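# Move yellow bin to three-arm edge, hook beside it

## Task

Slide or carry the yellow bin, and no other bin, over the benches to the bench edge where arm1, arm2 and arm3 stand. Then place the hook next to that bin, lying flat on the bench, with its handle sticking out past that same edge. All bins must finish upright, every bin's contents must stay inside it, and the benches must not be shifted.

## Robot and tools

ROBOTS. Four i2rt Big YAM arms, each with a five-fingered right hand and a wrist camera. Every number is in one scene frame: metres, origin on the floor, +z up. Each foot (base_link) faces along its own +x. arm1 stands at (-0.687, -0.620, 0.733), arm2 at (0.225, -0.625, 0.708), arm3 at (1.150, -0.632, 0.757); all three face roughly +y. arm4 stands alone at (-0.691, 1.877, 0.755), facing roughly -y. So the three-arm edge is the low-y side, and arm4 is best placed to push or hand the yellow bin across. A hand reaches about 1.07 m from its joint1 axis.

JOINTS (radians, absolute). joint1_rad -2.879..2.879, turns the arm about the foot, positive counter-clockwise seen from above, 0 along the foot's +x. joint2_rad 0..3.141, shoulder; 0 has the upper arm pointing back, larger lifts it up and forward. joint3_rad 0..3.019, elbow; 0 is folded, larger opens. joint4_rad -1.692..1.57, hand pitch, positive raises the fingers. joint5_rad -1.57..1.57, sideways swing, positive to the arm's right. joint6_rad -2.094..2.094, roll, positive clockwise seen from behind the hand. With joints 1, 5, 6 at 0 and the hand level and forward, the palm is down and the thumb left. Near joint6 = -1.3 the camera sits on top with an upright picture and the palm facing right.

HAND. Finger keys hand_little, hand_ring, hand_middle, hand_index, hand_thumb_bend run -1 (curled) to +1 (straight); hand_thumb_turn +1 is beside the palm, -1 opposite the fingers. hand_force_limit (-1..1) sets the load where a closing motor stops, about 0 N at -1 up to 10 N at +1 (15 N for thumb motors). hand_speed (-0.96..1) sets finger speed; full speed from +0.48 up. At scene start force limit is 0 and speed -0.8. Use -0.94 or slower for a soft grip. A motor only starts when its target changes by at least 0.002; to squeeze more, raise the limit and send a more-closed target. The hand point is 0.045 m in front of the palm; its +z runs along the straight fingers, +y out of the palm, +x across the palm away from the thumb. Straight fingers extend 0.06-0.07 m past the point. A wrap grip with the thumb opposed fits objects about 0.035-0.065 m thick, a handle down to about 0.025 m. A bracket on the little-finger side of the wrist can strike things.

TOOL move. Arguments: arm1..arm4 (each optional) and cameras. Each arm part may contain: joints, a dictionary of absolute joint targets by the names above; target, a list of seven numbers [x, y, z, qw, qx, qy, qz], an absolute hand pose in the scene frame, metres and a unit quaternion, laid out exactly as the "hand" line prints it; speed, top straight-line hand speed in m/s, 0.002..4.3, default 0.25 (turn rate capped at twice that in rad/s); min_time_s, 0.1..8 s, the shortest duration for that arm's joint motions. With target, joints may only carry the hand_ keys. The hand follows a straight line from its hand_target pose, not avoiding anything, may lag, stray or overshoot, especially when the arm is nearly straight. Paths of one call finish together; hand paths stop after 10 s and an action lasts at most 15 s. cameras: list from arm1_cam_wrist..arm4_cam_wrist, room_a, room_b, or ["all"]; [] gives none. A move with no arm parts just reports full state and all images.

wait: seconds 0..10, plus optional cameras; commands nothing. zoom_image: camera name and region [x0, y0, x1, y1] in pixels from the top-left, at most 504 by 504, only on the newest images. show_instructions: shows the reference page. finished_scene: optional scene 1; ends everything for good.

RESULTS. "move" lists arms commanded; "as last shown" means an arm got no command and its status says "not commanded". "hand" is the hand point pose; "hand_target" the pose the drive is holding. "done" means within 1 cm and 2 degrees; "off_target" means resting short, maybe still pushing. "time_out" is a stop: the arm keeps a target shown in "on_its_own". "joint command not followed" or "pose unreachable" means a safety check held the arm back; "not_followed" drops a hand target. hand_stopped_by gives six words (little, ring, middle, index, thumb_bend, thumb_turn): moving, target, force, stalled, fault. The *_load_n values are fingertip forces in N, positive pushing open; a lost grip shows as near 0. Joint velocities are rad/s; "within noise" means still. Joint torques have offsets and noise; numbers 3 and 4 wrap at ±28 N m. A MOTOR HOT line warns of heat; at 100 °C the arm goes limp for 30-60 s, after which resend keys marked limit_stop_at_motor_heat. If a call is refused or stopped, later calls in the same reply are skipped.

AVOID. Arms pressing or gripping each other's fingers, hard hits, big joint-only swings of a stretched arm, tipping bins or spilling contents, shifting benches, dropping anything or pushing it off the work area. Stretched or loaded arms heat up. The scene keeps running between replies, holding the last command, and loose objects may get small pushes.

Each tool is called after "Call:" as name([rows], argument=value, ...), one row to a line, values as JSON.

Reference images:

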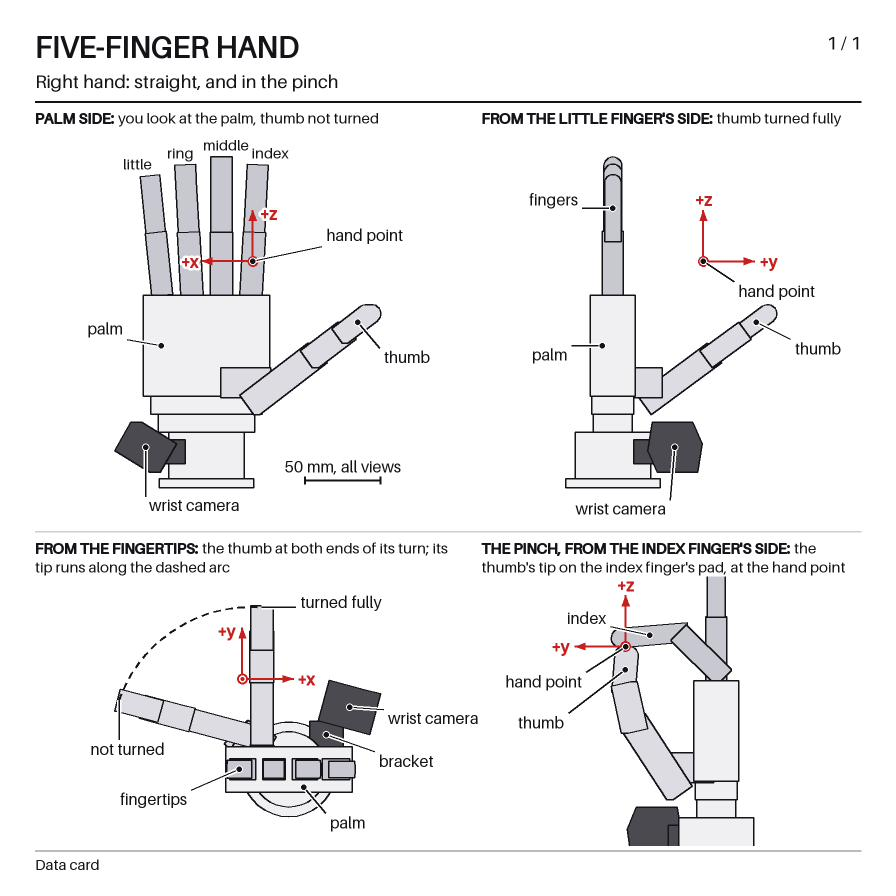

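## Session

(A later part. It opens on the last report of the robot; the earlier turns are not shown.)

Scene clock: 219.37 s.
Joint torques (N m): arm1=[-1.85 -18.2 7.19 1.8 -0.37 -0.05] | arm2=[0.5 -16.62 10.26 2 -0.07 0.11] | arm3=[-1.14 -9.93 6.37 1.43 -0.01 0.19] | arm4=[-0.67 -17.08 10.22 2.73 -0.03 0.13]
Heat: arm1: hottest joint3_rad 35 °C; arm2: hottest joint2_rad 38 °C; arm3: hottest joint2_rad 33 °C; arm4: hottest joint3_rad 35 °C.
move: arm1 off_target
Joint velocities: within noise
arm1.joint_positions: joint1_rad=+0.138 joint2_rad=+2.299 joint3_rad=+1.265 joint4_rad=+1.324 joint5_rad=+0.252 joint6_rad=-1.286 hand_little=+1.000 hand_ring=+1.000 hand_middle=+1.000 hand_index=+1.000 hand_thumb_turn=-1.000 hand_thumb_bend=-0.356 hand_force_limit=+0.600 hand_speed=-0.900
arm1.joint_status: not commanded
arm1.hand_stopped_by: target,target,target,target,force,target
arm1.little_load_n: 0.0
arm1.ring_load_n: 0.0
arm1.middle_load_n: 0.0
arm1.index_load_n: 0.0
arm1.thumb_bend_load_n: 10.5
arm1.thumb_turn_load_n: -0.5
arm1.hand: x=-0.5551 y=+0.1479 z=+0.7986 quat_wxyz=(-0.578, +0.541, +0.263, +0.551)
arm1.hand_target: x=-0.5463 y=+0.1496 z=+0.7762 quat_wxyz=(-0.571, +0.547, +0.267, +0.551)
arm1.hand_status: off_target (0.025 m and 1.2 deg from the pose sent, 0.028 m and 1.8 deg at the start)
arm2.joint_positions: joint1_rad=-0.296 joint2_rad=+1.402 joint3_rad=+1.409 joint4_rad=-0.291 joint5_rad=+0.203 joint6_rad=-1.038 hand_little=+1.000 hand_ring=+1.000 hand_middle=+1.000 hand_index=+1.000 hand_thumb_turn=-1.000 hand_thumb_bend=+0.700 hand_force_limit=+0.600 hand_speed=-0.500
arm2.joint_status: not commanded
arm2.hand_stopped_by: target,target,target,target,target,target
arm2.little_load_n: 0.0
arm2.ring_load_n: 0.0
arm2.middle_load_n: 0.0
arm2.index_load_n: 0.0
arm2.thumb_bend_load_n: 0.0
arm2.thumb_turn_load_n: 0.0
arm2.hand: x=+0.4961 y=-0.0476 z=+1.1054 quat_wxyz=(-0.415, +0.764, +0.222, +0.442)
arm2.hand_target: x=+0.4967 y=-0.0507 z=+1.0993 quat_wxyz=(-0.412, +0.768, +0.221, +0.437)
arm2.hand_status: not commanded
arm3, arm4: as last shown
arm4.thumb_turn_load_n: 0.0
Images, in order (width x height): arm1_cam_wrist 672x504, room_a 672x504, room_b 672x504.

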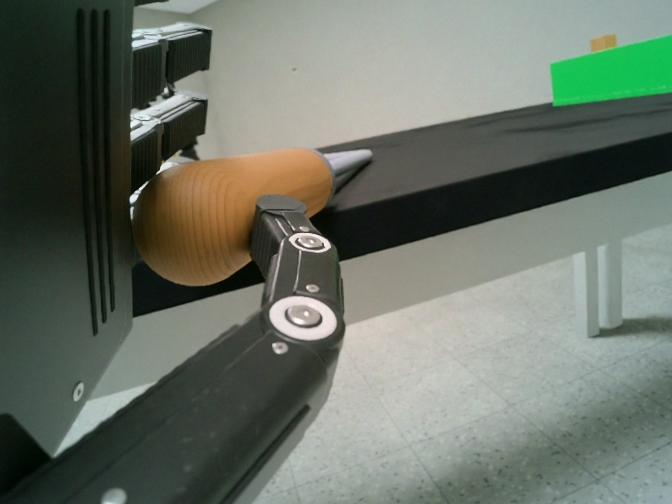

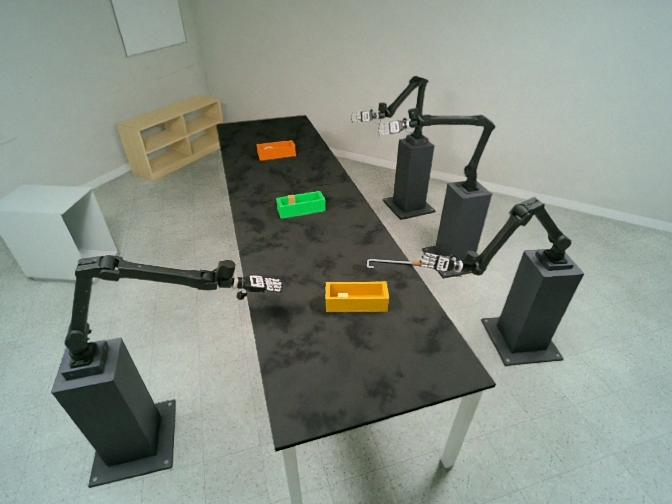

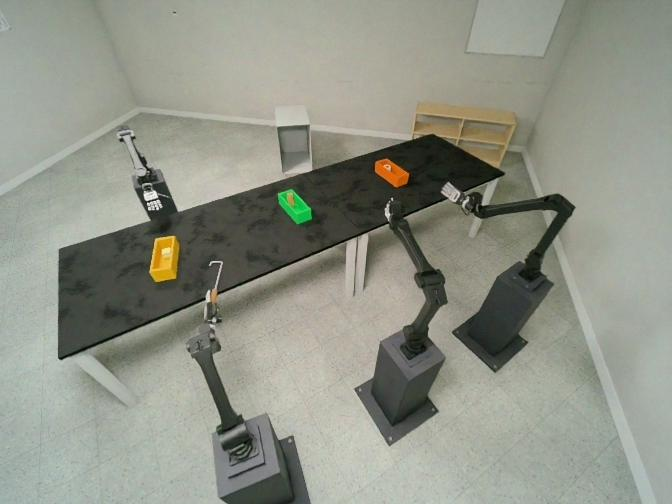

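Call:
move(arm1={"target": [-0.548, 0.145, 0.822, -0.5086, 0.6356, 0.3101, 0.4913], "speed": 0.1})

Call:
move(arm1={"target": [-0.552, 0.122, 0.822, -0.5086, 0.6356, 0.3101, 0.4913], "speed": 0.08}, cameras=["arm1_cam_wrist", "room_a", "room_b"])

Call:
zoom_image(camera="room_a", region=[320, 210, 500, 330])

Scene clock: 223.73 s.
Joint torques (N m): arm1=[-1.9 -23.82 6.64 1.65 -0.03 0.06] | arm2=[0.38 -16.5 10.28 2.04 -0.06 0.11] | arm3=[-1.14 -9.93 6.37 1.43 -0.01 0.19] | arm4=[-0.97 -16.79 10.03 2.65 -0.04 0.16]
Heat: arm1: hottest joint3_rad 35 °C; arm2: hottest joint2_rad 37 °C; arm3: hottest joint2_rad 33 °C; arm4: hottest joint3_rad 35 °C.
move: arm1 off_target
Joint velocities: within noise
arm1.joint_positions: joint1_rad=+0.138 joint2_rad=+2.117 joint3_rad=+1.240 joint4_rad=+0.854 joint5_rad=+0.252 joint6_rad=-1.229 hand_little=+1.000 hand_ring=+1.000 hand_middle=+1.000 hand_index=+1.000 hand_thumb_turn=-1.000 hand_thumb_bend=-0.356 hand_force_limit=+0.600 hand_speed=-0.900
arm1.joint_status: not commanded
arm1.hand_stopped_by: target,target,target,target,force,target
arm1.little_load_n: 0.0
arm1.ring_load_n: 0.0
arm1.middle_load_n: 0.0
arm1.index_load_n: 0.0
arm1.thumb_bend_load_n: 10.0
arm1.thumb_turn_load_n: 0.0
arm1.hand: x=-0.5578 y=+0.1456 z=+0.8023 quat_wxyz=(-0.502, +0.638, +0.323, +0.486)
arm1.hand_target: x=-0.5481 y=+0.1450 z=+0.8220 quat_wxyz=(-0.509, +0.635, +0.310, +0.491)
arm1.hand_status: off_target (0.022 m and 1.8 deg from the pose sent, 0.025 m and 16.0 deg at the start)
arm2, arm3, arm4: as last shown
arm2.thumb_turn_load_n: 0.5
arm3.thumb_bend_load_n: 0.5
pictures: none

Scene clock: 224.77 s.
Joint torques (N m): arm1=[-1.61 -23.41 6.48 2.85 0.05 0.05] | arm2=[0.5 -16.62 10.28 2 -0.06 0.12] | arm3=[-1.14 -9.93 6.38 1.43 -0.01 0.19] | arm4=[0.03 -16.97 9.89 2.81 -0.06 0.14]
Heat: arm1: hottest joint3_rad 35 °C; arm2: hottest joint2_rad 37 °C; arm3: hottest joint2_rad 33 °C; arm4: hottest joint3_rad 35 °C.
move: arm1 off_target
Joint velocities: within noise
arm1.joint_positions: joint1_rad=+0.138 joint2_rad=+2.083 joint3_rad=+1.160 joint4_rad=+0.860 joint5_rad=+0.255 joint6_rad=-1.227 hand_little=+1.000 hand_ring=+1.000 hand_middle=+1.000 hand_index=+1.000 hand_thumb_turn=-1.000 hand_thumb_bend=-0.356 hand_force_limit=+0.600 hand_speed=-0.900
arm1.joint_status: not commanded
arm1.hand_stopped_by: target,target,target,target,force,target
arm1.little_load_n: 0.0
arm1.ring_load_n: 0.0
arm1.middle_load_n: 0.0
arm1.index_load_n: 0.0
arm1.thumb_bend_load_n: 10.5
arm1.thumb_turn_load_n: 0.5
arm1.hand: x=-0.5587 y=+0.1191 z=+0.7898 quat_wxyz=(-0.490, +0.649, +0.331, +0.479)
arm1.hand_target: x=-0.5520 y=+0.1218 z=+0.8216 quat_wxyz=(-0.509, +0.636, +0.310, +0.491)
arm1.hand_status: off_target (0.033 m and 3.9 deg from the pose sent, 0.031 m and 1.8 deg at the start)
arm2, arm3: as last shown
arm2.thumb_turn_load_n: 0.0
arm3.thumb_bend_load_n: 0.0
arm4.joint_positions: joint1_rad=+0.057 joint2_rad=+1.989 joint3_rad=+1.579 joint4_rad=+0.107 joint5_rad=+0.012 joint6_rad=-0.004 hand_little=+1.000 hand_ring=+1.000 hand_middle=+1.000 hand_index=+1.000 hand_thumb_turn=+1.000 hand_thumb_bend=+1.000 hand_force_limit=+0.000 hand_speed=-0.800
arm4.joint_status: not commanded
arm4.hand_stopped_by: target,target,target,target,target,target
arm4.little_load_n: 0.0
arm4.ring_load_n: 0.0
arm4.middle_load_n: 0.0
arm4.index_load_n: 0.0
arm4.thumb_bend_load_n: 0.0
arm4.thumb_turn_load_n: -0.5
arm4.hand: x=-0.6447 y=+1.0508 z=+0.9102 quat_wxyz=(-0.001, +0.007, -0.807, +0.591)
arm4.hand_target: x=-0.6521 y=+1.0501 z=+0.9198 quat_wxyz=(+0.000, +0.000, -0.800, +0.600)
arm4.hand_status: not commanded
Images, in order (width x height): arm1_cam_wrist 672x504, room_a 672x504, room_b 672x504.

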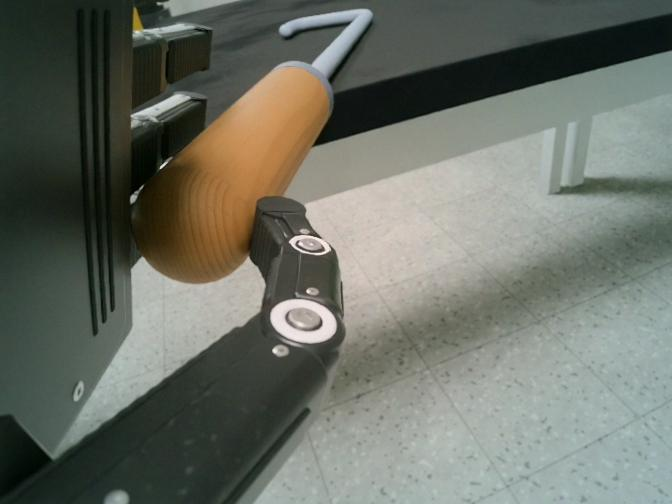

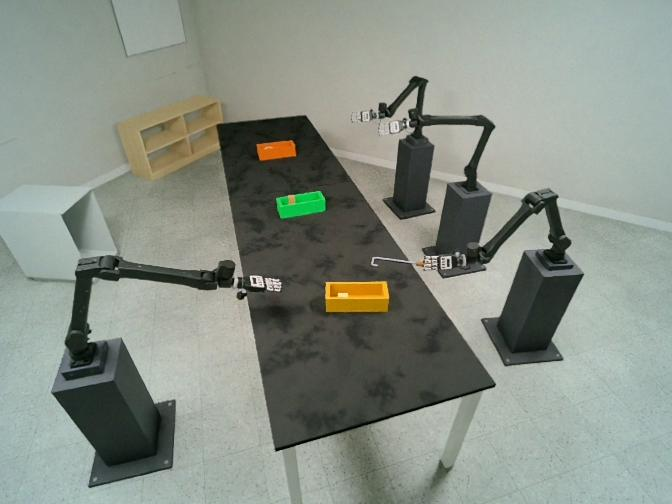

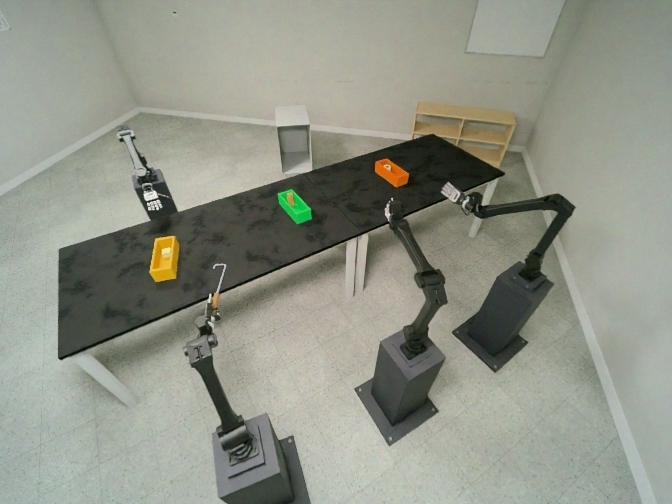

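Scaled by 2.800 from the camera's image (finer frame: 960x720).

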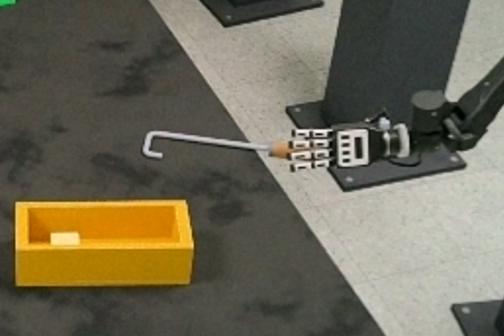

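Call:
move(arm1={"target": [-0.552, 0.122, 0.834, -0.5086, 0.6356, 0.3101, 0.4913], "speed": 0.06}, cameras=["arm1_cam_wrist"])

Scene clock: 226.27 s.
Joint torques (N m): arm1=[-1.49 -22.65 6.71 1.88 -0.05 0.03] | arm2=[0.44 -16.5 10.28 1.99 -0.06 0.13] | arm3=[-1.14 -9.88 6.38 1.43 -0.01 0.19] | arm4=[-0.67 -16.79 10.14 2.52 -0.01 0.14]
Heat: arm1: hottest joint3_rad 35 °C; arm2: hottest joint2_rad 37 °C; arm3: hottest joint2_rad 33 °C; arm4: hottest joint3_rad 35 °C.
move: arm1 off_target
Joint velocities: within noise
arm1.joint_positions: joint1_rad=+0.138 joint2_rad=+2.058 joint3_rad=+1.160 joint4_rad=+0.860 joint5_rad=+0.257 joint6_rad=-1.226 hand_little=+1.000 hand_ring=+1.000 hand_middle=+1.000 hand_index=+1.000 hand_thumb_turn=-1.000 hand_thumb_bend=-0.356 hand_force_limit=+0.600 hand_speed=-0.900
arm1.joint_status: not commanded
arm1.hand_stopped_by: target,target,target,target,force,target
arm1.little_load_n: 0.0
arm1.ring_load_n: 0.0
arm1.middle_load_n: 0.0
arm1.index_load_n: 0.0
arm1.thumb_bend_load_n: 10.5
arm1.thumb_turn_load_n: 1.0
arm1.hand: x=-0.5583 y=+0.1205 z=+0.8083 quat_wxyz=(-0.497, +0.643, +0.324, +0.484)
arm1.hand_target: x=-0.5521 y=+0.1219 z=+0.8337 quat_wxyz=(-0.509, +0.635, +0.310, +0.491)
arm1.hand_status: off_target (0.027 m and 2.4 deg from the pose sent, 0.045 m and 3.9 deg at the start)
arm2, arm3, arm4: as last shown
arm2.thumb_turn_load_n: 0.5
Images, in order (width x height): arm1_cam_wrist 672x504.

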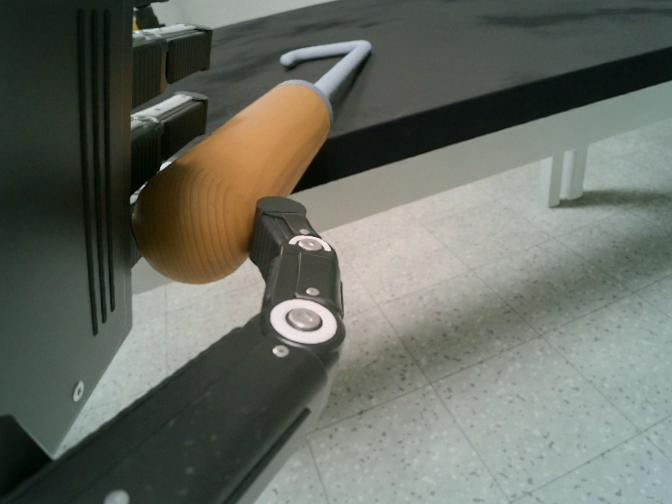

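Call:
move(arm1={"joints": {"hand_thumb_bend": 0.05, "hand_speed": -0.85}}, cameras=["arm1_cam_wrist"])

Scene clock: 228.87 s.
Joint torques (N m): arm1=[-1.61 -21.3 6.87 1.87 -0.06 0.02] | arm2=[0.56 -16.5 10.26 1.99 -0.06 0.12] | arm3=[-1.14 -9.93 6.37 1.43 -0.01 0.19] | arm4=[-0.85 -16.85 10.15 2.5 -0.04 0.13]
Heat: arm1: hottest joint3_rad 35 °C; arm2: hottest joint2_rad 37 °C; arm3: hottest joint2_rad 33 °C; arm4: hottest joint3_rad 35 °C.
move: arm1 done
Joint velocities: within noise
arm1.joint_positions: joint1_rad=+0.138 joint2_rad=+2.036 joint3_rad=+1.160 joint4_rad=+0.860 joint5_rad=+0.257 joint6_rad=-1.226 hand_little=+1.000 hand_ring=+1.000 hand_middle=+1.000 hand_index=+1.000 hand_thumb_turn=-1.000 hand_thumb_bend=+0.050 hand_force_limit=+0.600 hand_speed=-0.850
arm1.joint_status: all done
arm1.hand_stopped_by: target,target,target,target,target,target
arm1.little_load_n: 0.0
arm1.ring_load_n: 0.0
arm1.middle_load_n: 0.0
arm1.index_load_n: 0.0
arm1.thumb_bend_load_n: 0.0
arm1.thumb_turn_load_n: 0.0
arm1.hand: x=-0.5583 y=+0.1216 z=+0.8237 quat_wxyz=(-0.504, +0.637, +0.319, +0.487)
arm1.hand_target: x=-0.5521 y=+0.1219 z=+0.8338 quat_wxyz=(-0.509, +0.635, +0.310, +0.491)
arm1.hand_status: not commanded
arm2, arm4: as last shown
arm2.thumb_turn_load_n: 0.0
arm3.joint_positions: joint1_rad=+0.251 joint2_rad=+1.533 joint3_rad=+0.931 joint4_rad=+0.618 joint5_rad=+0.327 joint6_rad=-1.233 hand_little=+1.000 hand_ring=+1.000 hand_middle=+1.000 hand_index=+1.000 hand_thumb_turn=-1.000 hand_thumb_bend=+0.600 hand_force_limit=+0.500 hand_speed=-0.600
arm3.joint_status: not commanded
arm3.hand_stopped_by: target,target,target,target,target,target
arm3.little_load_n: 0.0
arm3.ring_load_n: 0.0
arm3.middle_load_n: 0.0
arm3.index_load_n: 0.0
arm3.thumb_bend_load_n: 0.0
arm3.thumb_turn_load_n: 0.5
arm3.hand: x=+1.0548 y=+0.0018 z=+1.0102 quat_wxyz=(-0.583, +0.575, +0.399, +0.412)
arm3.hand_target: x=+1.0501 y=-0.0001 z=+1.0000 quat_wxyz=(-0.579, +0.579, +0.406, +0.406)
arm3.hand_status: not commanded
arm4.index_load_n: -0.5
arm4.thumb_turn_load_n: 0.0
Images, in order (width x height): arm1_cam_wrist 672x504.

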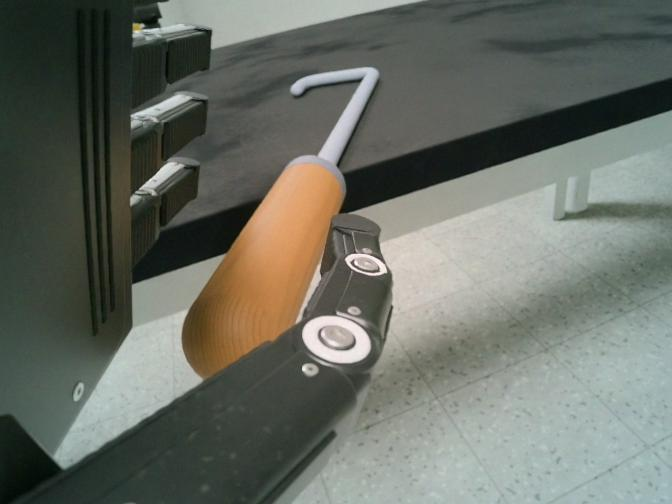

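Call:
move(arm1={"joints": {"hand_thumb_bend": 1.0, "hand_speed": -0.4}})

Call:
move(arm1={"target": [-0.605, 0.010, 0.860, -0.5086, 0.6356, 0.3101, 0.4913], "speed": 0.15}, cameras=["arm1_cam_wrist"])

Scene clock: 230.60 s.
Joint torques (N m): arm1=[-1.49 -21.3 6.89 1.85 -0.05 0.02] | arm2=[0.5 -16.44 10.26 2 -0.06 0.11] | arm3=[-1.14 -9.93 6.37 1.43 -0.01 0.19] | arm4=[-0.67 -17.26 9.91 2.62 -0.03 0.13]
Heat: arm1: hottest joint3_rad 35 °C; arm2: hottest joint2_rad 37 °C; arm3: hottest joint2_rad 33 °C; arm4: hottest joint3_rad 35 °C.
move: arm1 done
Joint velocities: within noise
arm1.joint_positions: joint1_rad=+0.138 joint2_rad=+2.036 joint3_rad=+1.160 joint4_rad=+0.860 joint5_rad=+0.257 joint6_rad=-1.226 hand_little=+1.000 hand_ring=+1.000 hand_middle=+1.000 hand_index=+1.000 hand_thumb_turn=-1.000 hand_thumb_bend=+1.000 hand_force_limit=+0.600 hand_speed=-0.400
arm1.joint_status: all done
arm1.hand_stopped_by: target,target,target,target,target,target
arm1.little_load_n: 0.0
arm1.ring_load_n: 0.0
arm1.middle_load_n: 0.0
arm1.index_load_n: 0.0
arm1.thumb_bend_load_n: 0.0
arm1.thumb_turn_load_n: 0.0
arm1.hand: x=-0.5583 y=+0.1216 z=+0.8237 quat_wxyz=(-0.504, +0.637, +0.319, +0.487)
arm1.hand_target: x=-0.5521 y=+0.1219 z=+0.8338 quat_wxyz=(-0.509, +0.635, +0.310, +0.491)
arm1.hand_status: not commanded
arm2, arm3, arm4: as last shown
arm3.thumb_turn_load_n: 0.0
arm4.middle_load_n: -0.5
arm4.index_load_n: 0.0
pictures: none

Scene clock: 232.03 s.
Joint torques (N m): arm1=[0.09 -17.14 5.7 2.32 0.01 0.03] | arm2=[0.38 -16.62 10.26 1.99 -0.07 0.12] | arm3=[-1.14 -9.93 6.38 1.43 -0.01 0.19] | arm4=[-1.14 -16.79 10.09 2.66 -0.02 0.12]
Heat: arm1: hottest joint3_rad 35 °C; arm2: hottest joint2_rad 37 °C; arm3: hottest joint2_rad 33 °C; arm4: hottest joint2_rad 35 °C.
move: arm1 off_target
Joint velocities: within noise
arm1.joint_positions: joint1_rad=+0.219 joint2_rad=+1.781 joint3_rad=+0.825 joint4_rad=+0.937 joint5_rad=+0.357 joint6_rad=-1.226 hand_little=+1.000 hand_ring=+1.000 hand_middle=+1.000 hand_index=+1.000 hand_thumb_turn=-1.000 hand_thumb_bend=+1.000 hand_force_limit=+0.600 hand_speed=-0.400
arm1.joint_status: not commanded
arm1.hand_stopped_by: target,target,target,target,target,target
arm1.little_load_n: 0.0
arm1.ring_load_n: 0.0
arm1.middle_load_n: 0.0
arm1.index_load_n: 0.0
arm1.thumb_bend_load_n: 0.0
arm1.thumb_turn_load_n: 0.0
arm1.hand: x=-0.5972 y=+0.0103 z=+0.8527 quat_wxyz=(-0.498, +0.641, +0.314, +0.492)
arm1.hand_target: x=-0.6049 y=+0.0101 z=+0.8600 quat_wxyz=(-0.509, +0.636, +0.310, +0.491)
arm1.hand_status: off_target (0.011 m and 1.4 deg from the pose sent, 0.126 m and 1.3 deg at the start)
arm2, arm3, arm4: as last shown
arm2.thumb_turn_load_n: 0.5
arm4.middle_load_n: 0.0
arm4.thumb_turn_load_n: -0.5
Images, in order (width x height): arm1_cam_wrist 672x504.

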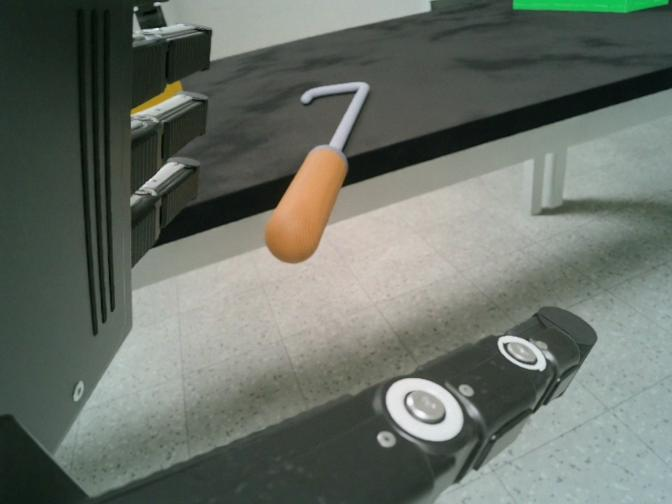

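Call:
move(arm1={"joints": {"joint1_rad": -0.209, "joint2_rad": 1.5, "joint3_rad": 1.6, "joint4_rad": -1.0, "joint5_rad": -0.5, "joint6_rad": 1.69}, "min_time_s": 4.5}, cameras=["arm1_cam_wrist"])

Call:
move(arm1={"target": [-0.512, 0.160, 0.910, 0.1353, 0.5045, -0.8232, -0.2206], "speed": 0.25}, cameras=["arm1_cam_wrist", "room_a", "room_b"])

Scene clock: 240.13 s.
Joint torques (N m): arm1=[-2.08 -16.73 12.34 0.76 -0.6 0.14] | arm2=[0.44 -16.56 10.29 1.99 -0.06 0.12] | arm3=[-1.2 -9.88 6.37 1.43 -0.01 0.19] | arm4=[-0.91 -16.79 10.13 2.69 0 0.14]
Heat: arm1: hottest joint3_rad 35 °C; arm2: hottest joint2_rad 37 °C; arm3: hottest joint2_rad 32 °C; arm4: hottest joint2_rad 35 °C.
move: arm1 done
Joint velocities: within noise
arm1.joint_positions: joint1_rad=-0.196 joint2_rad=+1.508 joint3_rad=+1.560 joint4_rad=-0.992 joint5_rad=-0.498 joint6_rad=+1.681 hand_little=+1.000 hand_ring=+1.000 hand_middle=+1.000 hand_index=+1.000 hand_thumb_turn=-1.000 hand_thumb_bend=+1.000 hand_force_limit=+0.600 hand_speed=-0.400
arm1.joint_status: all done
arm1.hand_stopped_by: target,target,target,target,target,target
arm1.little_load_n: 0.0
arm1.ring_load_n: 0.0
arm1.middle_load_n: 0.0
arm1.index_load_n: 0.0
arm1.thumb_bend_load_n: 0.0
arm1.thumb_turn_load_n: 0.0
arm1.hand: x=-0.5944 y=-0.0038 z=+1.1110 quat_wxyz=(-0.098, +0.539, -0.752, -0.367)
arm1.hand_target: x=-0.5862 y=-0.0033 z=+1.1367 quat_wxyz=(-0.114, +0.533, -0.749, -0.378)
arm1.hand_status: not commanded
arm2, arm3, arm4: as last shown
arm3.thumb_turn_load_n: 0.5
arm4.thumb_turn_load_n: 0.0
Images, in order (width x height): arm1_cam_wrist 672x504.

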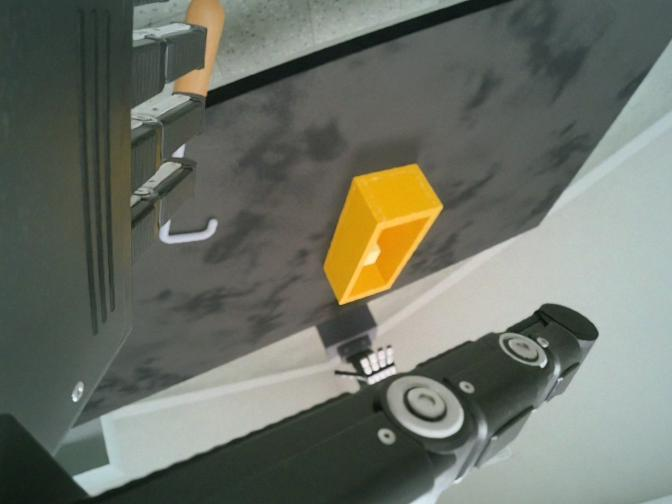

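Scene clock: 242.33 s.
Joint torques (N m): arm1=[-2.08 -25.35 11.15 -0.2 -0.64 -0.09] | arm2=[0.32 -16.44 10.26 2.03 -0.07 0.12] | arm3=[-1.14 -9.88 6.37 1.43 -0.01 0.19] | arm4=[-1.14 -16.85 10.24 2.74 -0.02 0.16]
Heat: arm1: hottest joint3_rad 35 °C; arm2: hottest joint2_rad 36 °C; arm3: hottest joint2_rad 32 °C; arm4: hottest joint2_rad 35 °C.
move: arm1 off_target
Joint velocities: within noise
arm1.joint_positions: joint1_rad=-0.207 joint2_rad=+2.438 joint3_rad=+2.591 joint4_rad=-1.668 joint5_rad=-0.527 joint6_rad=+1.675 hand_little=+1.000 hand_ring=+1.000 hand_middle=+1.000 hand_index=+1.000 hand_thumb_turn=-1.000 hand_thumb_bend=+1.000 hand_force_limit=+0.600 hand_speed=-0.400
arm1.joint_status: not commanded
arm1.hand_stopped_by: target,target,target,target,target,target
arm1.little_load_n: 0.0
arm1.ring_load_n: 0.0
arm1.middle_load_n: 0.0
arm1.index_load_n: 0.0
arm1.thumb_bend_load_n: 0.0
arm1.thumb_turn_load_n: 0.0
arm1.hand: x=-0.5246 y=+0.1581 z=+0.9034 quat_wxyz=(+0.133, +0.501, -0.826, -0.224)
arm1.hand_target: x=-0.5125 y=+0.1592 z=+0.9095 quat_wxyz=(+0.125, +0.500, -0.826, -0.230)
arm1.hand_status: off_target (0.014 m and 0.7 deg from the pose sent, 0.272 m and 33.0 deg at the start; a joint's target at an end of its range on 22 of 66 steps)
arm2.joint_positions: joint1_rad=-0.296 joint2_rad=+1.402 joint3_rad=+1.409 joint4_rad=-0.291 joint5_rad=+0.203 joint6_rad=-1.038 hand_little=+1.000 hand_ring=+1.000 hand_middle=+1.000 hand_index=+1.000 hand_thumb_turn=-1.000 hand_thumb_bend=+0.700 hand_force_limit=+0.600 hand_speed=-0.500
arm2.joint_status: not commanded
arm2.hand_stopped_by: target,target,target,target,target,target
arm2.little_load_n: 0.0
arm2.ring_load_n: 0.0
arm2.middle_load_n: 0.0
arm2.index_load_n: 0.0
arm2.thumb_bend_load_n: 0.0
arm2.thumb_turn_load_n: 0.5
arm2.hand: x=+0.4961 y=-0.0476 z=+1.1054 quat_wxyz=(-0.415, +0.764, +0.222, +0.442)
arm2.hand_target: x=+0.4967 y=-0.0507 z=+1.0993 quat_wxyz=(-0.412, +0.768, +0.221, +0.437)
arm2.hand_status: not commanded
arm3, arm4: as last shown
arm3.thumb_turn_load_n: 0.0
arm4.little_load_n: -0.5
arm4.thumb_turn_load_n: -0.5
Images, in order (width x height): arm1_cam_wrist 672x504, room_a 672x504, room_b 672x504.

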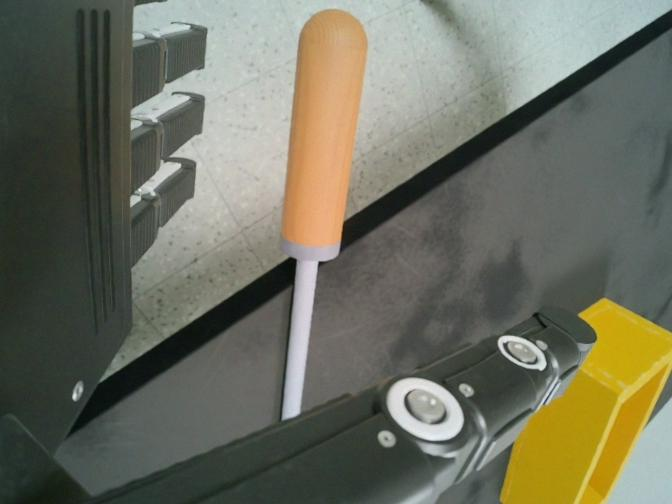

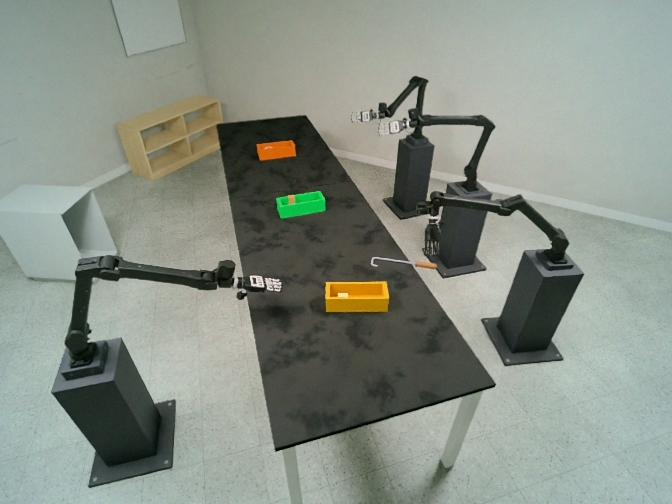

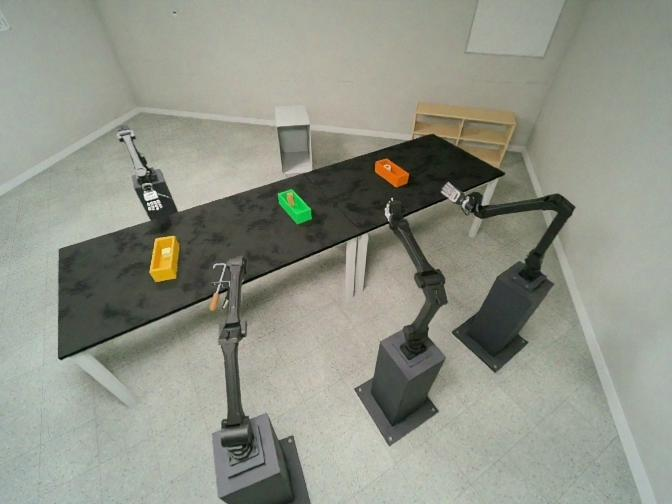

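Call:
move(arm1={"target": [-0.537, 0.190, 0.860, 0.1419, 0.5293, -0.8074, -0.2164], "speed": 0.08}, cameras=["arm1_cam_wrist", "room_a"])

Scene clock: 245.83 s.
Joint torques (N m): arm1=[0.79 -25.41 11.34 -0.16 -0.68 -0.06] | arm2=[0.44 -16.62 10.3 2.02 -0.07 0.12] | arm3=[-1.14 -9.88 6.37 1.43 -0.01 0.19] | arm4=[-0.67 -17.14 10.09 2.65 -0.04 0.15]
Heat: arm1: hottest joint3_rad 36 °C; arm2: hottest joint2_rad 36 °C; arm3: hottest joint2_rad 32 °C; arm4: hottest joint2_rad 35 °C.
move: arm1 off_target
Joint velocities: within noise
arm1.joint_positions: joint1_rad=-0.191 joint2_rad=+2.575 joint3_rad=+2.744 joint4_rad=-1.668 joint5_rad=-0.527 joint6_rad=+1.662 hand_little=+1.000 hand_ring=+1.000 hand_middle=+1.000 hand_index=+1.000 hand_thumb_turn=-1.000 hand_thumb_bend=+1.000 hand_force_limit=+0.600 hand_speed=-0.400
arm1.joint_status: not commanded
arm1.hand_stopped_by: target,target,target,target,target,target
arm1.little_load_n: 0.0
arm1.ring_load_n: 0.0
arm1.middle_load_n: 0.0
arm1.index_load_n: 0.0
arm1.thumb_bend_load_n: -0.5
arm1.thumb_turn_load_n: 0.0
arm1.hand: x=-0.5287 y=+0.1837 z=+0.8629 quat_wxyz=(+0.128, +0.514, -0.817, -0.228)
arm1.hand_target: x=-0.5373 y=+0.1890 z=+0.8599 quat_wxyz=(+0.127, +0.522, -0.812, -0.230)
arm1.hand_status: off_target (0.011 m and 2.9 deg from the pose sent, 0.055 m and 4.1 deg at the start; a joint's target at an end of its range on 47 of 49 steps)
arm2, arm3, arm4: as last shown
arm2.thumb_turn_load_n: 0.0
arm3.middle_load_n: -0.5
arm4.little_load_n: 0.0
arm4.ring_load_n: -0.5
arm4.thumb_turn_load_n: 0.0
Images, in order (width x height): arm1_cam_wrist 672x504, room_a 672x504.

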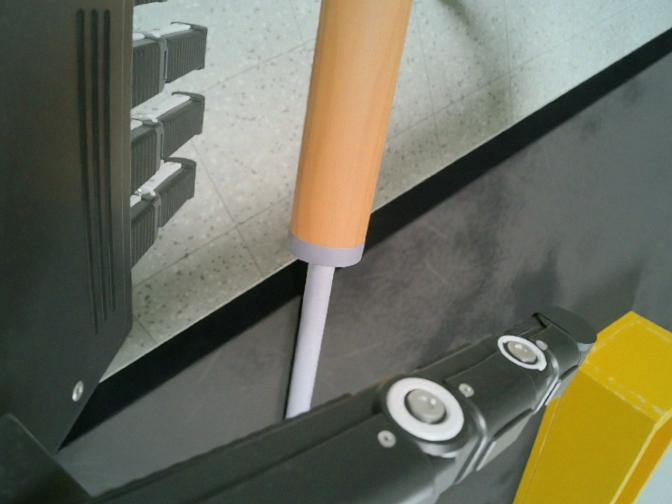

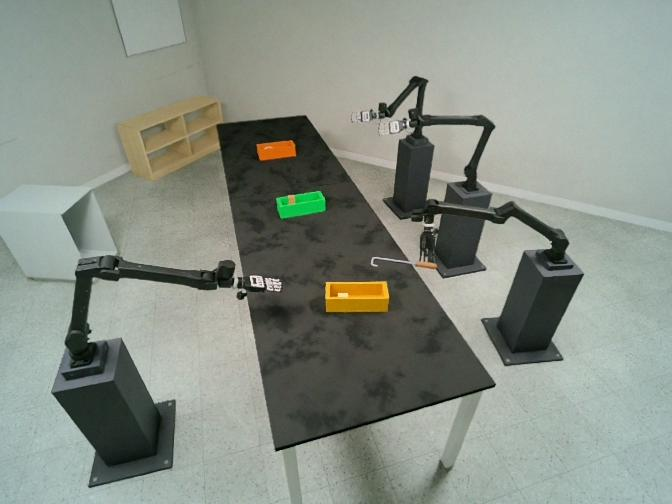

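Call:
move(arm1={"target": [-0.562, 0.202, 0.833, 0.1448, 0.5399, -0.8004, -0.2145], "speed": 0.06}, cameras=["arm1_cam_wrist", "room_a"])

Scene clock: 247.90 s.
Joint torques (N m): arm1=[-0.79 -26.17 11.36 -0.16 -0.63 -0.02] | arm2=[0.5 -16.56 10.26 1.99 -0.06 0.11] | arm3=[-1.14 -9.93 6.37 1.43 -0.01 0.19] | arm4=[-0.44 -16.97 10.18 2.62 0 0.12]
Heat: arm1: hottest joint3_rad 36 °C; arm2: hottest joint2_rad 36 °C; arm3: hottest joint2_rad 32 °C; arm4: hottest joint2_rad 35 °C.
move: arm1 off_target
Joint velocities: within noise
arm1.joint_positions: joint1_rad=-0.154 joint2_rad=+2.638 joint3_rad=+2.805 joint4_rad=-1.668 joint5_rad=-0.527 joint6_rad=+1.662 hand_little=+1.000 hand_ring=+1.000 hand_middle=+1.000 hand_index=+1.000 hand_thumb_turn=-1.000 hand_thumb_bend=+1.000 hand_force_limit=+0.600 hand_speed=-0.400
arm1.joint_status: not commanded
arm1.hand_stopped_by: target,target,target,target,target,target
arm1.little_load_n: 0.0
arm1.ring_load_n: 0.0
arm1.middle_load_n: 0.0
arm1.index_load_n: 0.0
arm1.thumb_bend_load_n: 0.0
arm1.thumb_turn_load_n: 0.0
arm1.hand: x=-0.5554 y=+0.1967 z=+0.8390 quat_wxyz=(+0.133, +0.529, -0.808, -0.225)
arm1.hand_target: x=-0.5623 y=+0.2009 z=+0.8328 quat_wxyz=(+0.133, +0.534, -0.804, -0.225)
arm1.hand_status: off_target (0.010 m and 2.3 deg from the pose sent, 0.048 m and 4.3 deg at the start; a joint's target at an end of its range on 42 of 45 steps)
arm2, arm3: as last shown
arm2.thumb_turn_load_n: 0.5
arm3.ring_load_n: -0.5
arm3.middle_load_n: 0.0
arm4.joint_positions: joint1_rad=+0.057 joint2_rad=+1.989 joint3_rad=+1.579 joint4_rad=+0.107 joint5_rad=+0.012 joint6_rad=-0.004 hand_little=+1.000 hand_ring=+1.000 hand_middle=+1.000 hand_index=+1.000 hand_thumb_turn=+1.000 hand_thumb_bend=+1.000 hand_force_limit=+0.000 hand_speed=-0.800
arm4.joint_status: not commanded
arm4.hand_stopped_by: target,target,target,target,target,target
arm4.little_load_n: 0.0
arm4.ring_load_n: 0.0
arm4.middle_load_n: 0.0
arm4.index_load_n: 0.0
arm4.thumb_bend_load_n: 0.0
arm4.thumb_turn_load_n: -0.5
arm4.hand: x=-0.6447 y=+1.0508 z=+0.9102 quat_wxyz=(-0.001, +0.007, -0.807, +0.591)
arm4.hand_target: x=-0.6521 y=+1.0501 z=+0.9198 quat_wxyz=(+0.000, +0.000, -0.800, +0.600)
arm4.hand_status: not commanded
Images, in order (width x height): arm1_cam_wrist 672x504, room_a 672x504.

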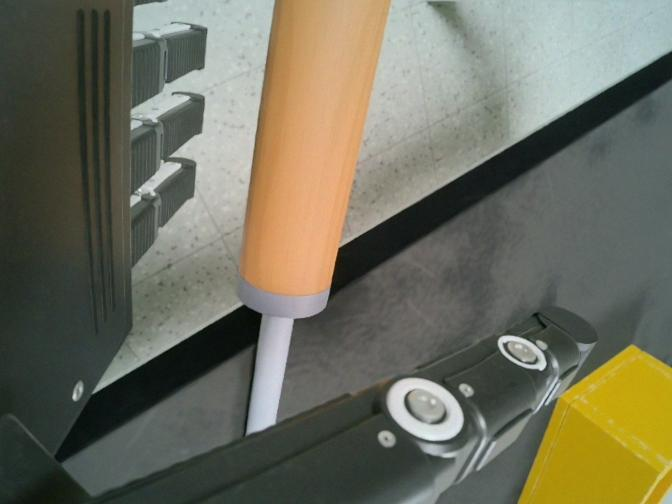

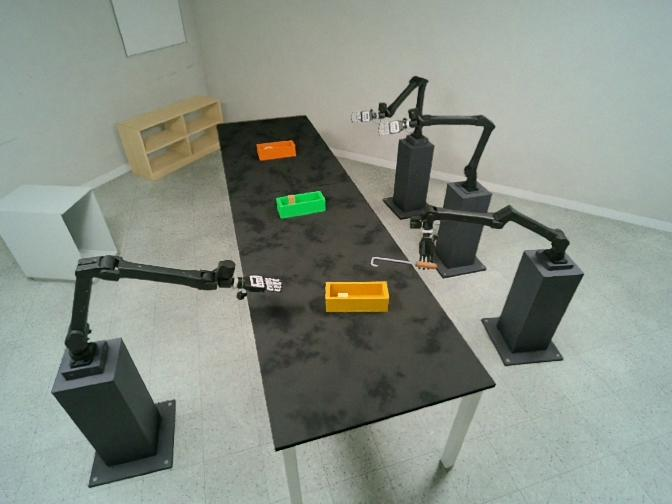

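Call:
move(arm1={"target": [-0.572, 0.206, 0.8145, 0.1448, 0.5399, -0.8004, -0.2145], "speed": 0.05}, cameras=["arm1_cam_wrist", "room_a"])

Call:
zoom_image(camera="room_a", region=[340, 190, 500, 310])

Scene clock: 257.77 s.
Joint torques (N m): arm1=[0.15 -26.11 11.38 -0.16 -0.56 0.02] | arm2=[0.56 -16.62 10.26 1.98 -0.07 0.11] | arm3=[-1.14 -9.88 6.38 1.43 -0.01 0.19] | arm4=[-1.14 -17.08 10.04 2.63 0 0.15]
Heat: arm1: hottest joint2_rad 36 °C; arm2: hottest joint2_rad 36 °C; arm3: hottest joint2_rad 32 °C; arm4: hottest joint2_rad 35 °C.
move: arm1 off_target
Joint velocities: within noise
arm1.joint_positions: joint1_rad=-0.144 joint2_rad=+2.674 joint3_rad=+2.831 joint4_rad=-1.668 joint5_rad=-0.527 joint6_rad=+1.662 hand_little=+1.000 hand_ring=+1.000 hand_middle=+1.000 hand_index=+1.000 hand_thumb_turn=-1.000 hand_thumb_bend=+1.000 hand_force_limit=+0.600 hand_speed=-0.400
arm1.joint_status: not commanded
arm1.hand_stopped_by: target,target,target,target,target,target
arm1.little_load_n: 0.0
arm1.ring_load_n: 0.0
arm1.middle_load_n: 0.0
arm1.index_load_n: 0.0
arm1.thumb_bend_load_n: -0.5
arm1.thumb_turn_load_n: 0.0
arm1.hand: x=-0.5623 y=+0.2005 z=+0.8222 quat_wxyz=(+0.138, +0.532, -0.806, -0.221)
arm1.hand_target: x=-0.5724 y=+0.2049 z=+0.8145 quat_wxyz=(+0.139, +0.537, -0.803, -0.220)
arm1.hand_status: off_target (0.014 m and 1.6 deg from the pose sent, 0.031 m and 2.3 deg at the start; a joint's target at an end of its range on 35 of 40 steps)
arm2, arm3, arm4: as last shown
arm3.ring_load_n: 0.0
Images, in order (width x height): arm1_cam_wrist 672x504, room_a 672x504.

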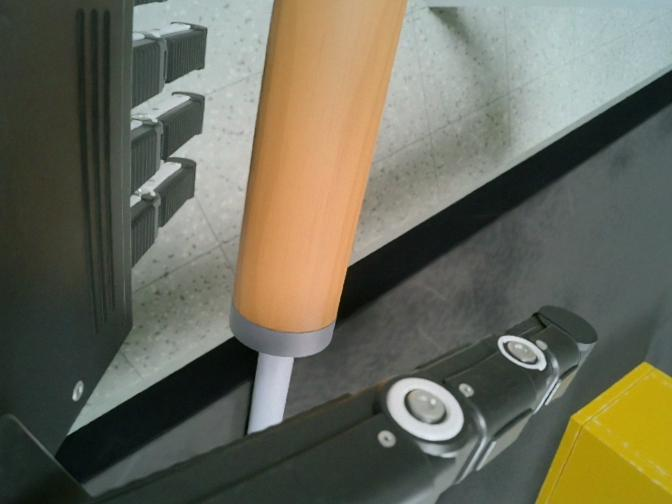

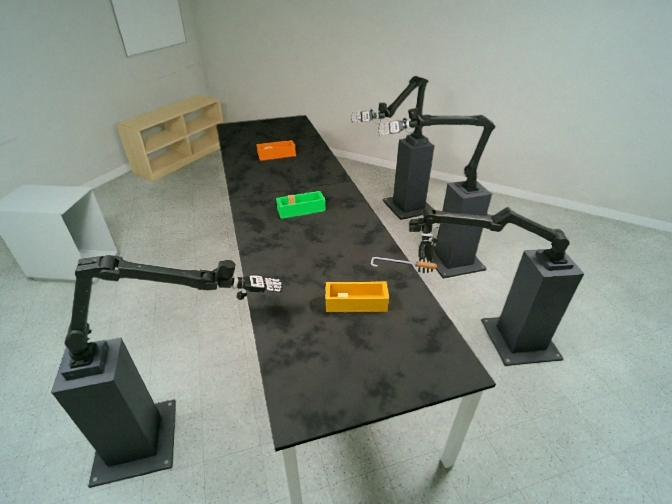

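Scaled by 3.150 from the camera's image (finer frame: 960x720).

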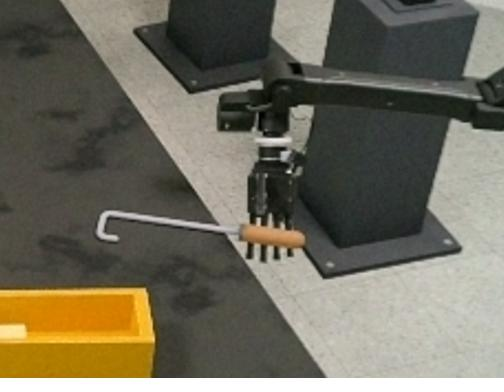

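Call:
move(arm1={"joints": {"hand_little": 0.0, "hand_ring": 0.0, "hand_middle": 0.0, "hand_index": 0.0, "hand_force_limit": -0.2, "hand_speed": -0.7}}, cameras=["arm1_cam_wrist", "room_a"])

Call:
zoom_image(camera="room_a", region=[340, 190, 500, 310])

Scene clock: 259.93 s.
Joint torques (N m): arm1=[-0.03 -27.93 11.48 -0.18 -0.76 0.01] | arm2=[0.44 -16.62 10.28 1.98 -0.07 0.12] | arm3=[-1.14 -9.88 6.37 1.43 -0.01 0.19] | arm4=[-0.85 -17.2 10.11 2.69 -0.04 0.16]
Heat: arm1: hottest joint3_rad 37 °C; arm2: hottest joint2_rad 36 °C; arm3: hottest joint2_rad 32 °C; arm4: hottest joint2_rad 35 °C.
move: arm1 done
Joint velocities: within noise
arm1.joint_positions: joint1_rad=-0.144 joint2_rad=+2.690 joint3_rad=+2.831 joint4_rad=-1.668 joint5_rad=-0.522 joint6_rad=+1.662 hand_little=+0.001 hand_ring=+0.000 hand_middle=+0.000 hand_index=+0.000 hand_thumb_turn=-1.000 hand_thumb_bend=+1.000 hand_force_limit=-0.200 hand_speed=-0.700
arm1.joint_status: all done
arm1.hand_stopped_by: target,target,target,target,target,target
arm1.little_load_n: 3.0
arm1.ring_load_n: 0.0
arm1.middle_load_n: 0.0
arm1.index_load_n: 0.0
arm1.thumb_bend_load_n: 0.0
arm1.thumb_turn_load_n: 0.0
arm1.hand: x=-0.5617 y=+0.1995 z=+0.8080 quat_wxyz=(+0.142, +0.530, -0.808, -0.214)
arm1.hand_target: x=-0.5724 y=+0.2049 z=+0.8145 quat_wxyz=(+0.138, +0.537, -0.803, -0.220)
arm1.hand_status: not commanded
arm2, arm4: as last shown
arm2.middle_load_n: 0.5
arm2.thumb_turn_load_n: 0.0
arm3.joint_positions: joint1_rad=+0.251 joint2_rad=+1.533 joint3_rad=+0.931 joint4_rad=+0.618 joint5_rad=+0.327 joint6_rad=-1.233 hand_little=+1.000 hand_ring=+1.000 hand_middle=+1.000 hand_index=+1.000 hand_thumb_turn=-1.000 hand_thumb_bend=+0.600 hand_force_limit=+0.500 hand_speed=-0.600
arm3.joint_status: not commanded
arm3.hand_stopped_by: target,target,target,target,target,target
arm3.little_load_n: 0.0
arm3.ring_load_n: 0.0
arm3.middle_load_n: 0.0
arm3.index_load_n: 0.0
arm3.thumb_bend_load_n: 0.0
arm3.thumb_turn_load_n: 0.5
arm3.hand: x=+1.0548 y=+0.0018 z=+1.0102 quat_wxyz=(-0.583, +0.575, +0.399, +0.412)
arm3.hand_target: x=+1.0501 y=-0.0001 z=+1.0000 quat_wxyz=(-0.579, +0.579, +0.406, +0.406)
arm3.hand_status: not commanded
Images, in order (width x height): arm1_cam_wrist 672x504, room_a 672x504.

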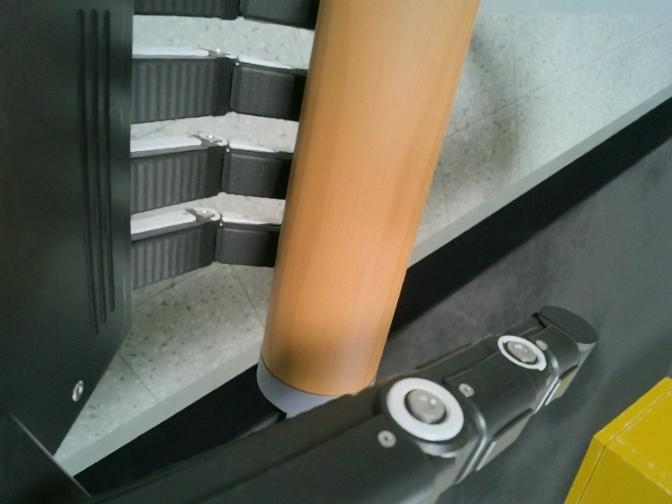

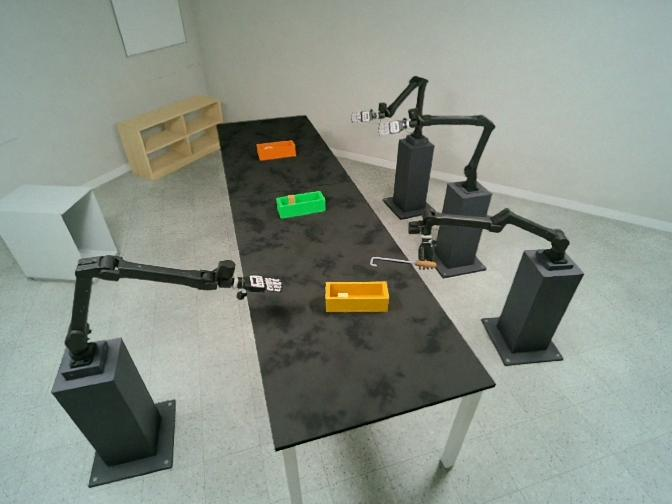

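Scaled by 3.150 from the camera's image (finer frame: 960x720).

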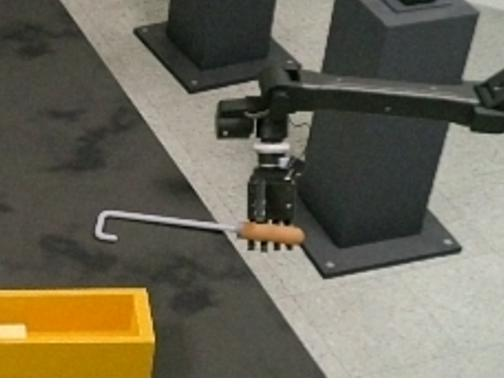

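Call:
move(arm1={"target": [-0.577, 0.207, 0.836, 0.1448, 0.5399, -0.8004, -0.2145], "speed": 0.06}, cameras=["arm1_cam_wrist"])

Scene clock: 261.43 s.
Joint torques (N m): arm1=[-0.21 -30.51 10.11 -0.18 -0.79 0.1] | arm2=[0.44 -16.5 10.28 1.95 -0.07 0.11] | arm3=[-1.14 -9.88 6.38 1.44 -0.01 0.19] | arm4=[-0.62 -17.26 10.19 2.56 0.02 0.14]
Heat: arm1: hottest joint3_rad 38 °C; arm2: hottest joint2_rad 36 °C; arm3: hottest joint2_rad 32 °C; arm4: hottest joint2_rad 35 °C.
move: arm1 off_target
Joint velocities: within noise
arm1.joint_positions: joint1_rad=-0.141 joint2_rad=+2.690 joint3_rad=+2.831 joint4_rad=-1.668 joint5_rad=-0.522 joint6_rad=+1.671 hand_little=+0.001 hand_ring=+0.000 hand_middle=+0.000 hand_index=+0.000 hand_thumb_turn=-1.000 hand_thumb_bend=+1.000 hand_force_limit=-0.200 hand_speed=-0.700
arm1.joint_status: not commanded
arm1.hand_stopped_by: target,target,target,target,target,target
arm1.little_load_n: 3.0
arm1.ring_load_n: 0.0
arm1.middle_load_n: 0.0
arm1.index_load_n: 0.0
arm1.thumb_bend_load_n: -0.5
arm1.thumb_turn_load_n: 0.0
arm1.hand: x=-0.5644 y=+0.2004 z=+0.8078 quat_wxyz=(+0.144, +0.528, -0.809, -0.213)
arm1.hand_target: x=-0.5774 y=+0.2056 z=+0.8358 quat_wxyz=(+0.134, +0.534, -0.804, -0.225)
arm1.hand_status: off_target (0.032 m and 1.7 deg from the pose sent, 0.033 m and 1.4 deg at the start; a joint's target at an end of its range on 27 of 29 steps)
arm2, arm3, arm4: as last shown
arm2.middle_load_n: 0.0
arm2.thumb_turn_load_n: 0.5
Images, in order (width x height): arm1_cam_wrist 672x504.

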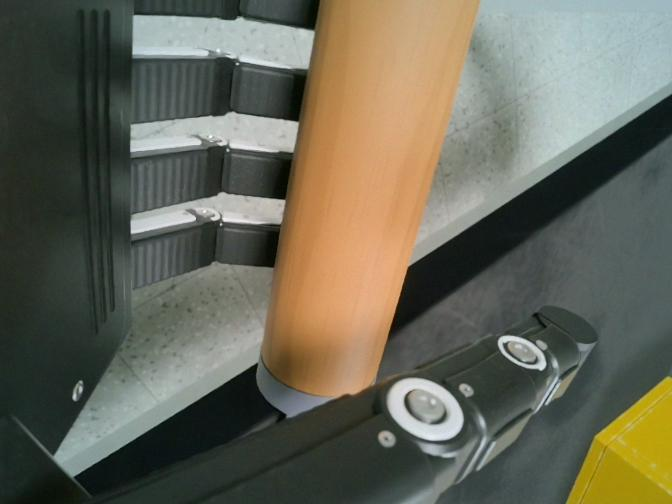

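Call:
move(arm1={"target": [-0.579, 0.207, 0.850, 0.1448, 0.5399, -0.8004, -0.2145], "speed": 0.06}, cameras=["arm1_cam_wrist"])

Scene clock: 262.63 s.
Joint torques (N m): arm1=[0.32 -31.91 9.33 -0.18 -0.81 0.16] | arm2=[0.5 -16.5 10.26 2.02 -0.06 0.12] | arm3=[-1.08 -9.88 6.37 1.43 -0.01 0.19] | arm4=[-1.08 -17.08 10.13 2.76 -0.01 0.16]
Heat: arm1: hottest joint3_rad 38 °C; arm2: hottest joint2_rad 36 °C; arm3: hottest joint2_rad 32 °C; arm4: hottest joint2_rad 35 °C.
move: arm1 off_target
Joint velocities: within noise
arm1.joint_positions: joint1_rad=-0.136 joint2_rad=+2.683 joint3_rad=+2.831 joint4_rad=-1.668 joint5_rad=-0.522 joint6_rad=+1.680 hand_little=+0.001 hand_ring=+0.000 hand_middle=+0.000 hand_index=+0.000 hand_thumb_turn=-1.000 hand_thumb_bend=+1.000 hand_force_limit=-0.200 hand_speed=-0.700
arm1.joint_status: not commanded
arm1.hand_stopped_by: target,target,target,target,target,target
arm1.little_load_n: 2.5
arm1.ring_load_n: 0.0
arm1.middle_load_n: 0.5
arm1.index_load_n: 0.0
arm1.thumb_bend_load_n: -0.5
arm1.thumb_turn_load_n: 0.0
arm1.hand: x=-0.5673 y=+0.2016 z=+0.8135 quat_wxyz=(+0.142, +0.527, -0.810, -0.215)
arm1.hand_target: x=-0.5793 y=+0.2056 z=+0.8494 quat_wxyz=(+0.131, +0.533, -0.805, -0.228)
arm1.hand_status: off_target (0.039 m and 1.8 deg from the pose sent, 0.045 m and 1.7 deg at the start; a joint's target at an end of its range on 30 of 31 steps)
arm2, arm3, arm4: as last shown
arm4.ring_load_n: -0.5
arm4.thumb_turn_load_n: 0.0
Images, in order (width x height): arm1_cam_wrist 672x504.

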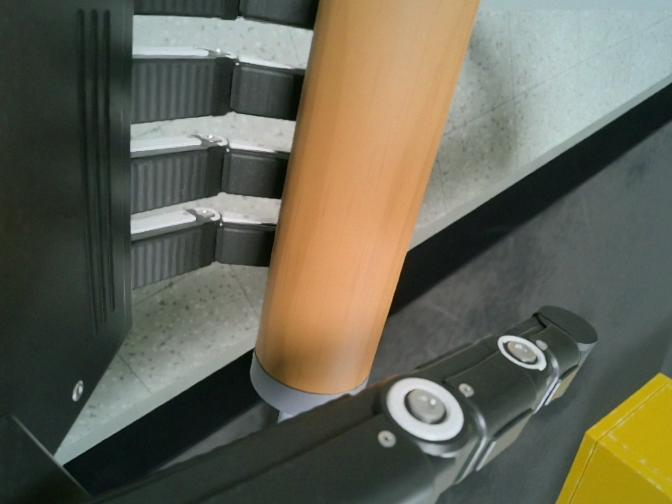

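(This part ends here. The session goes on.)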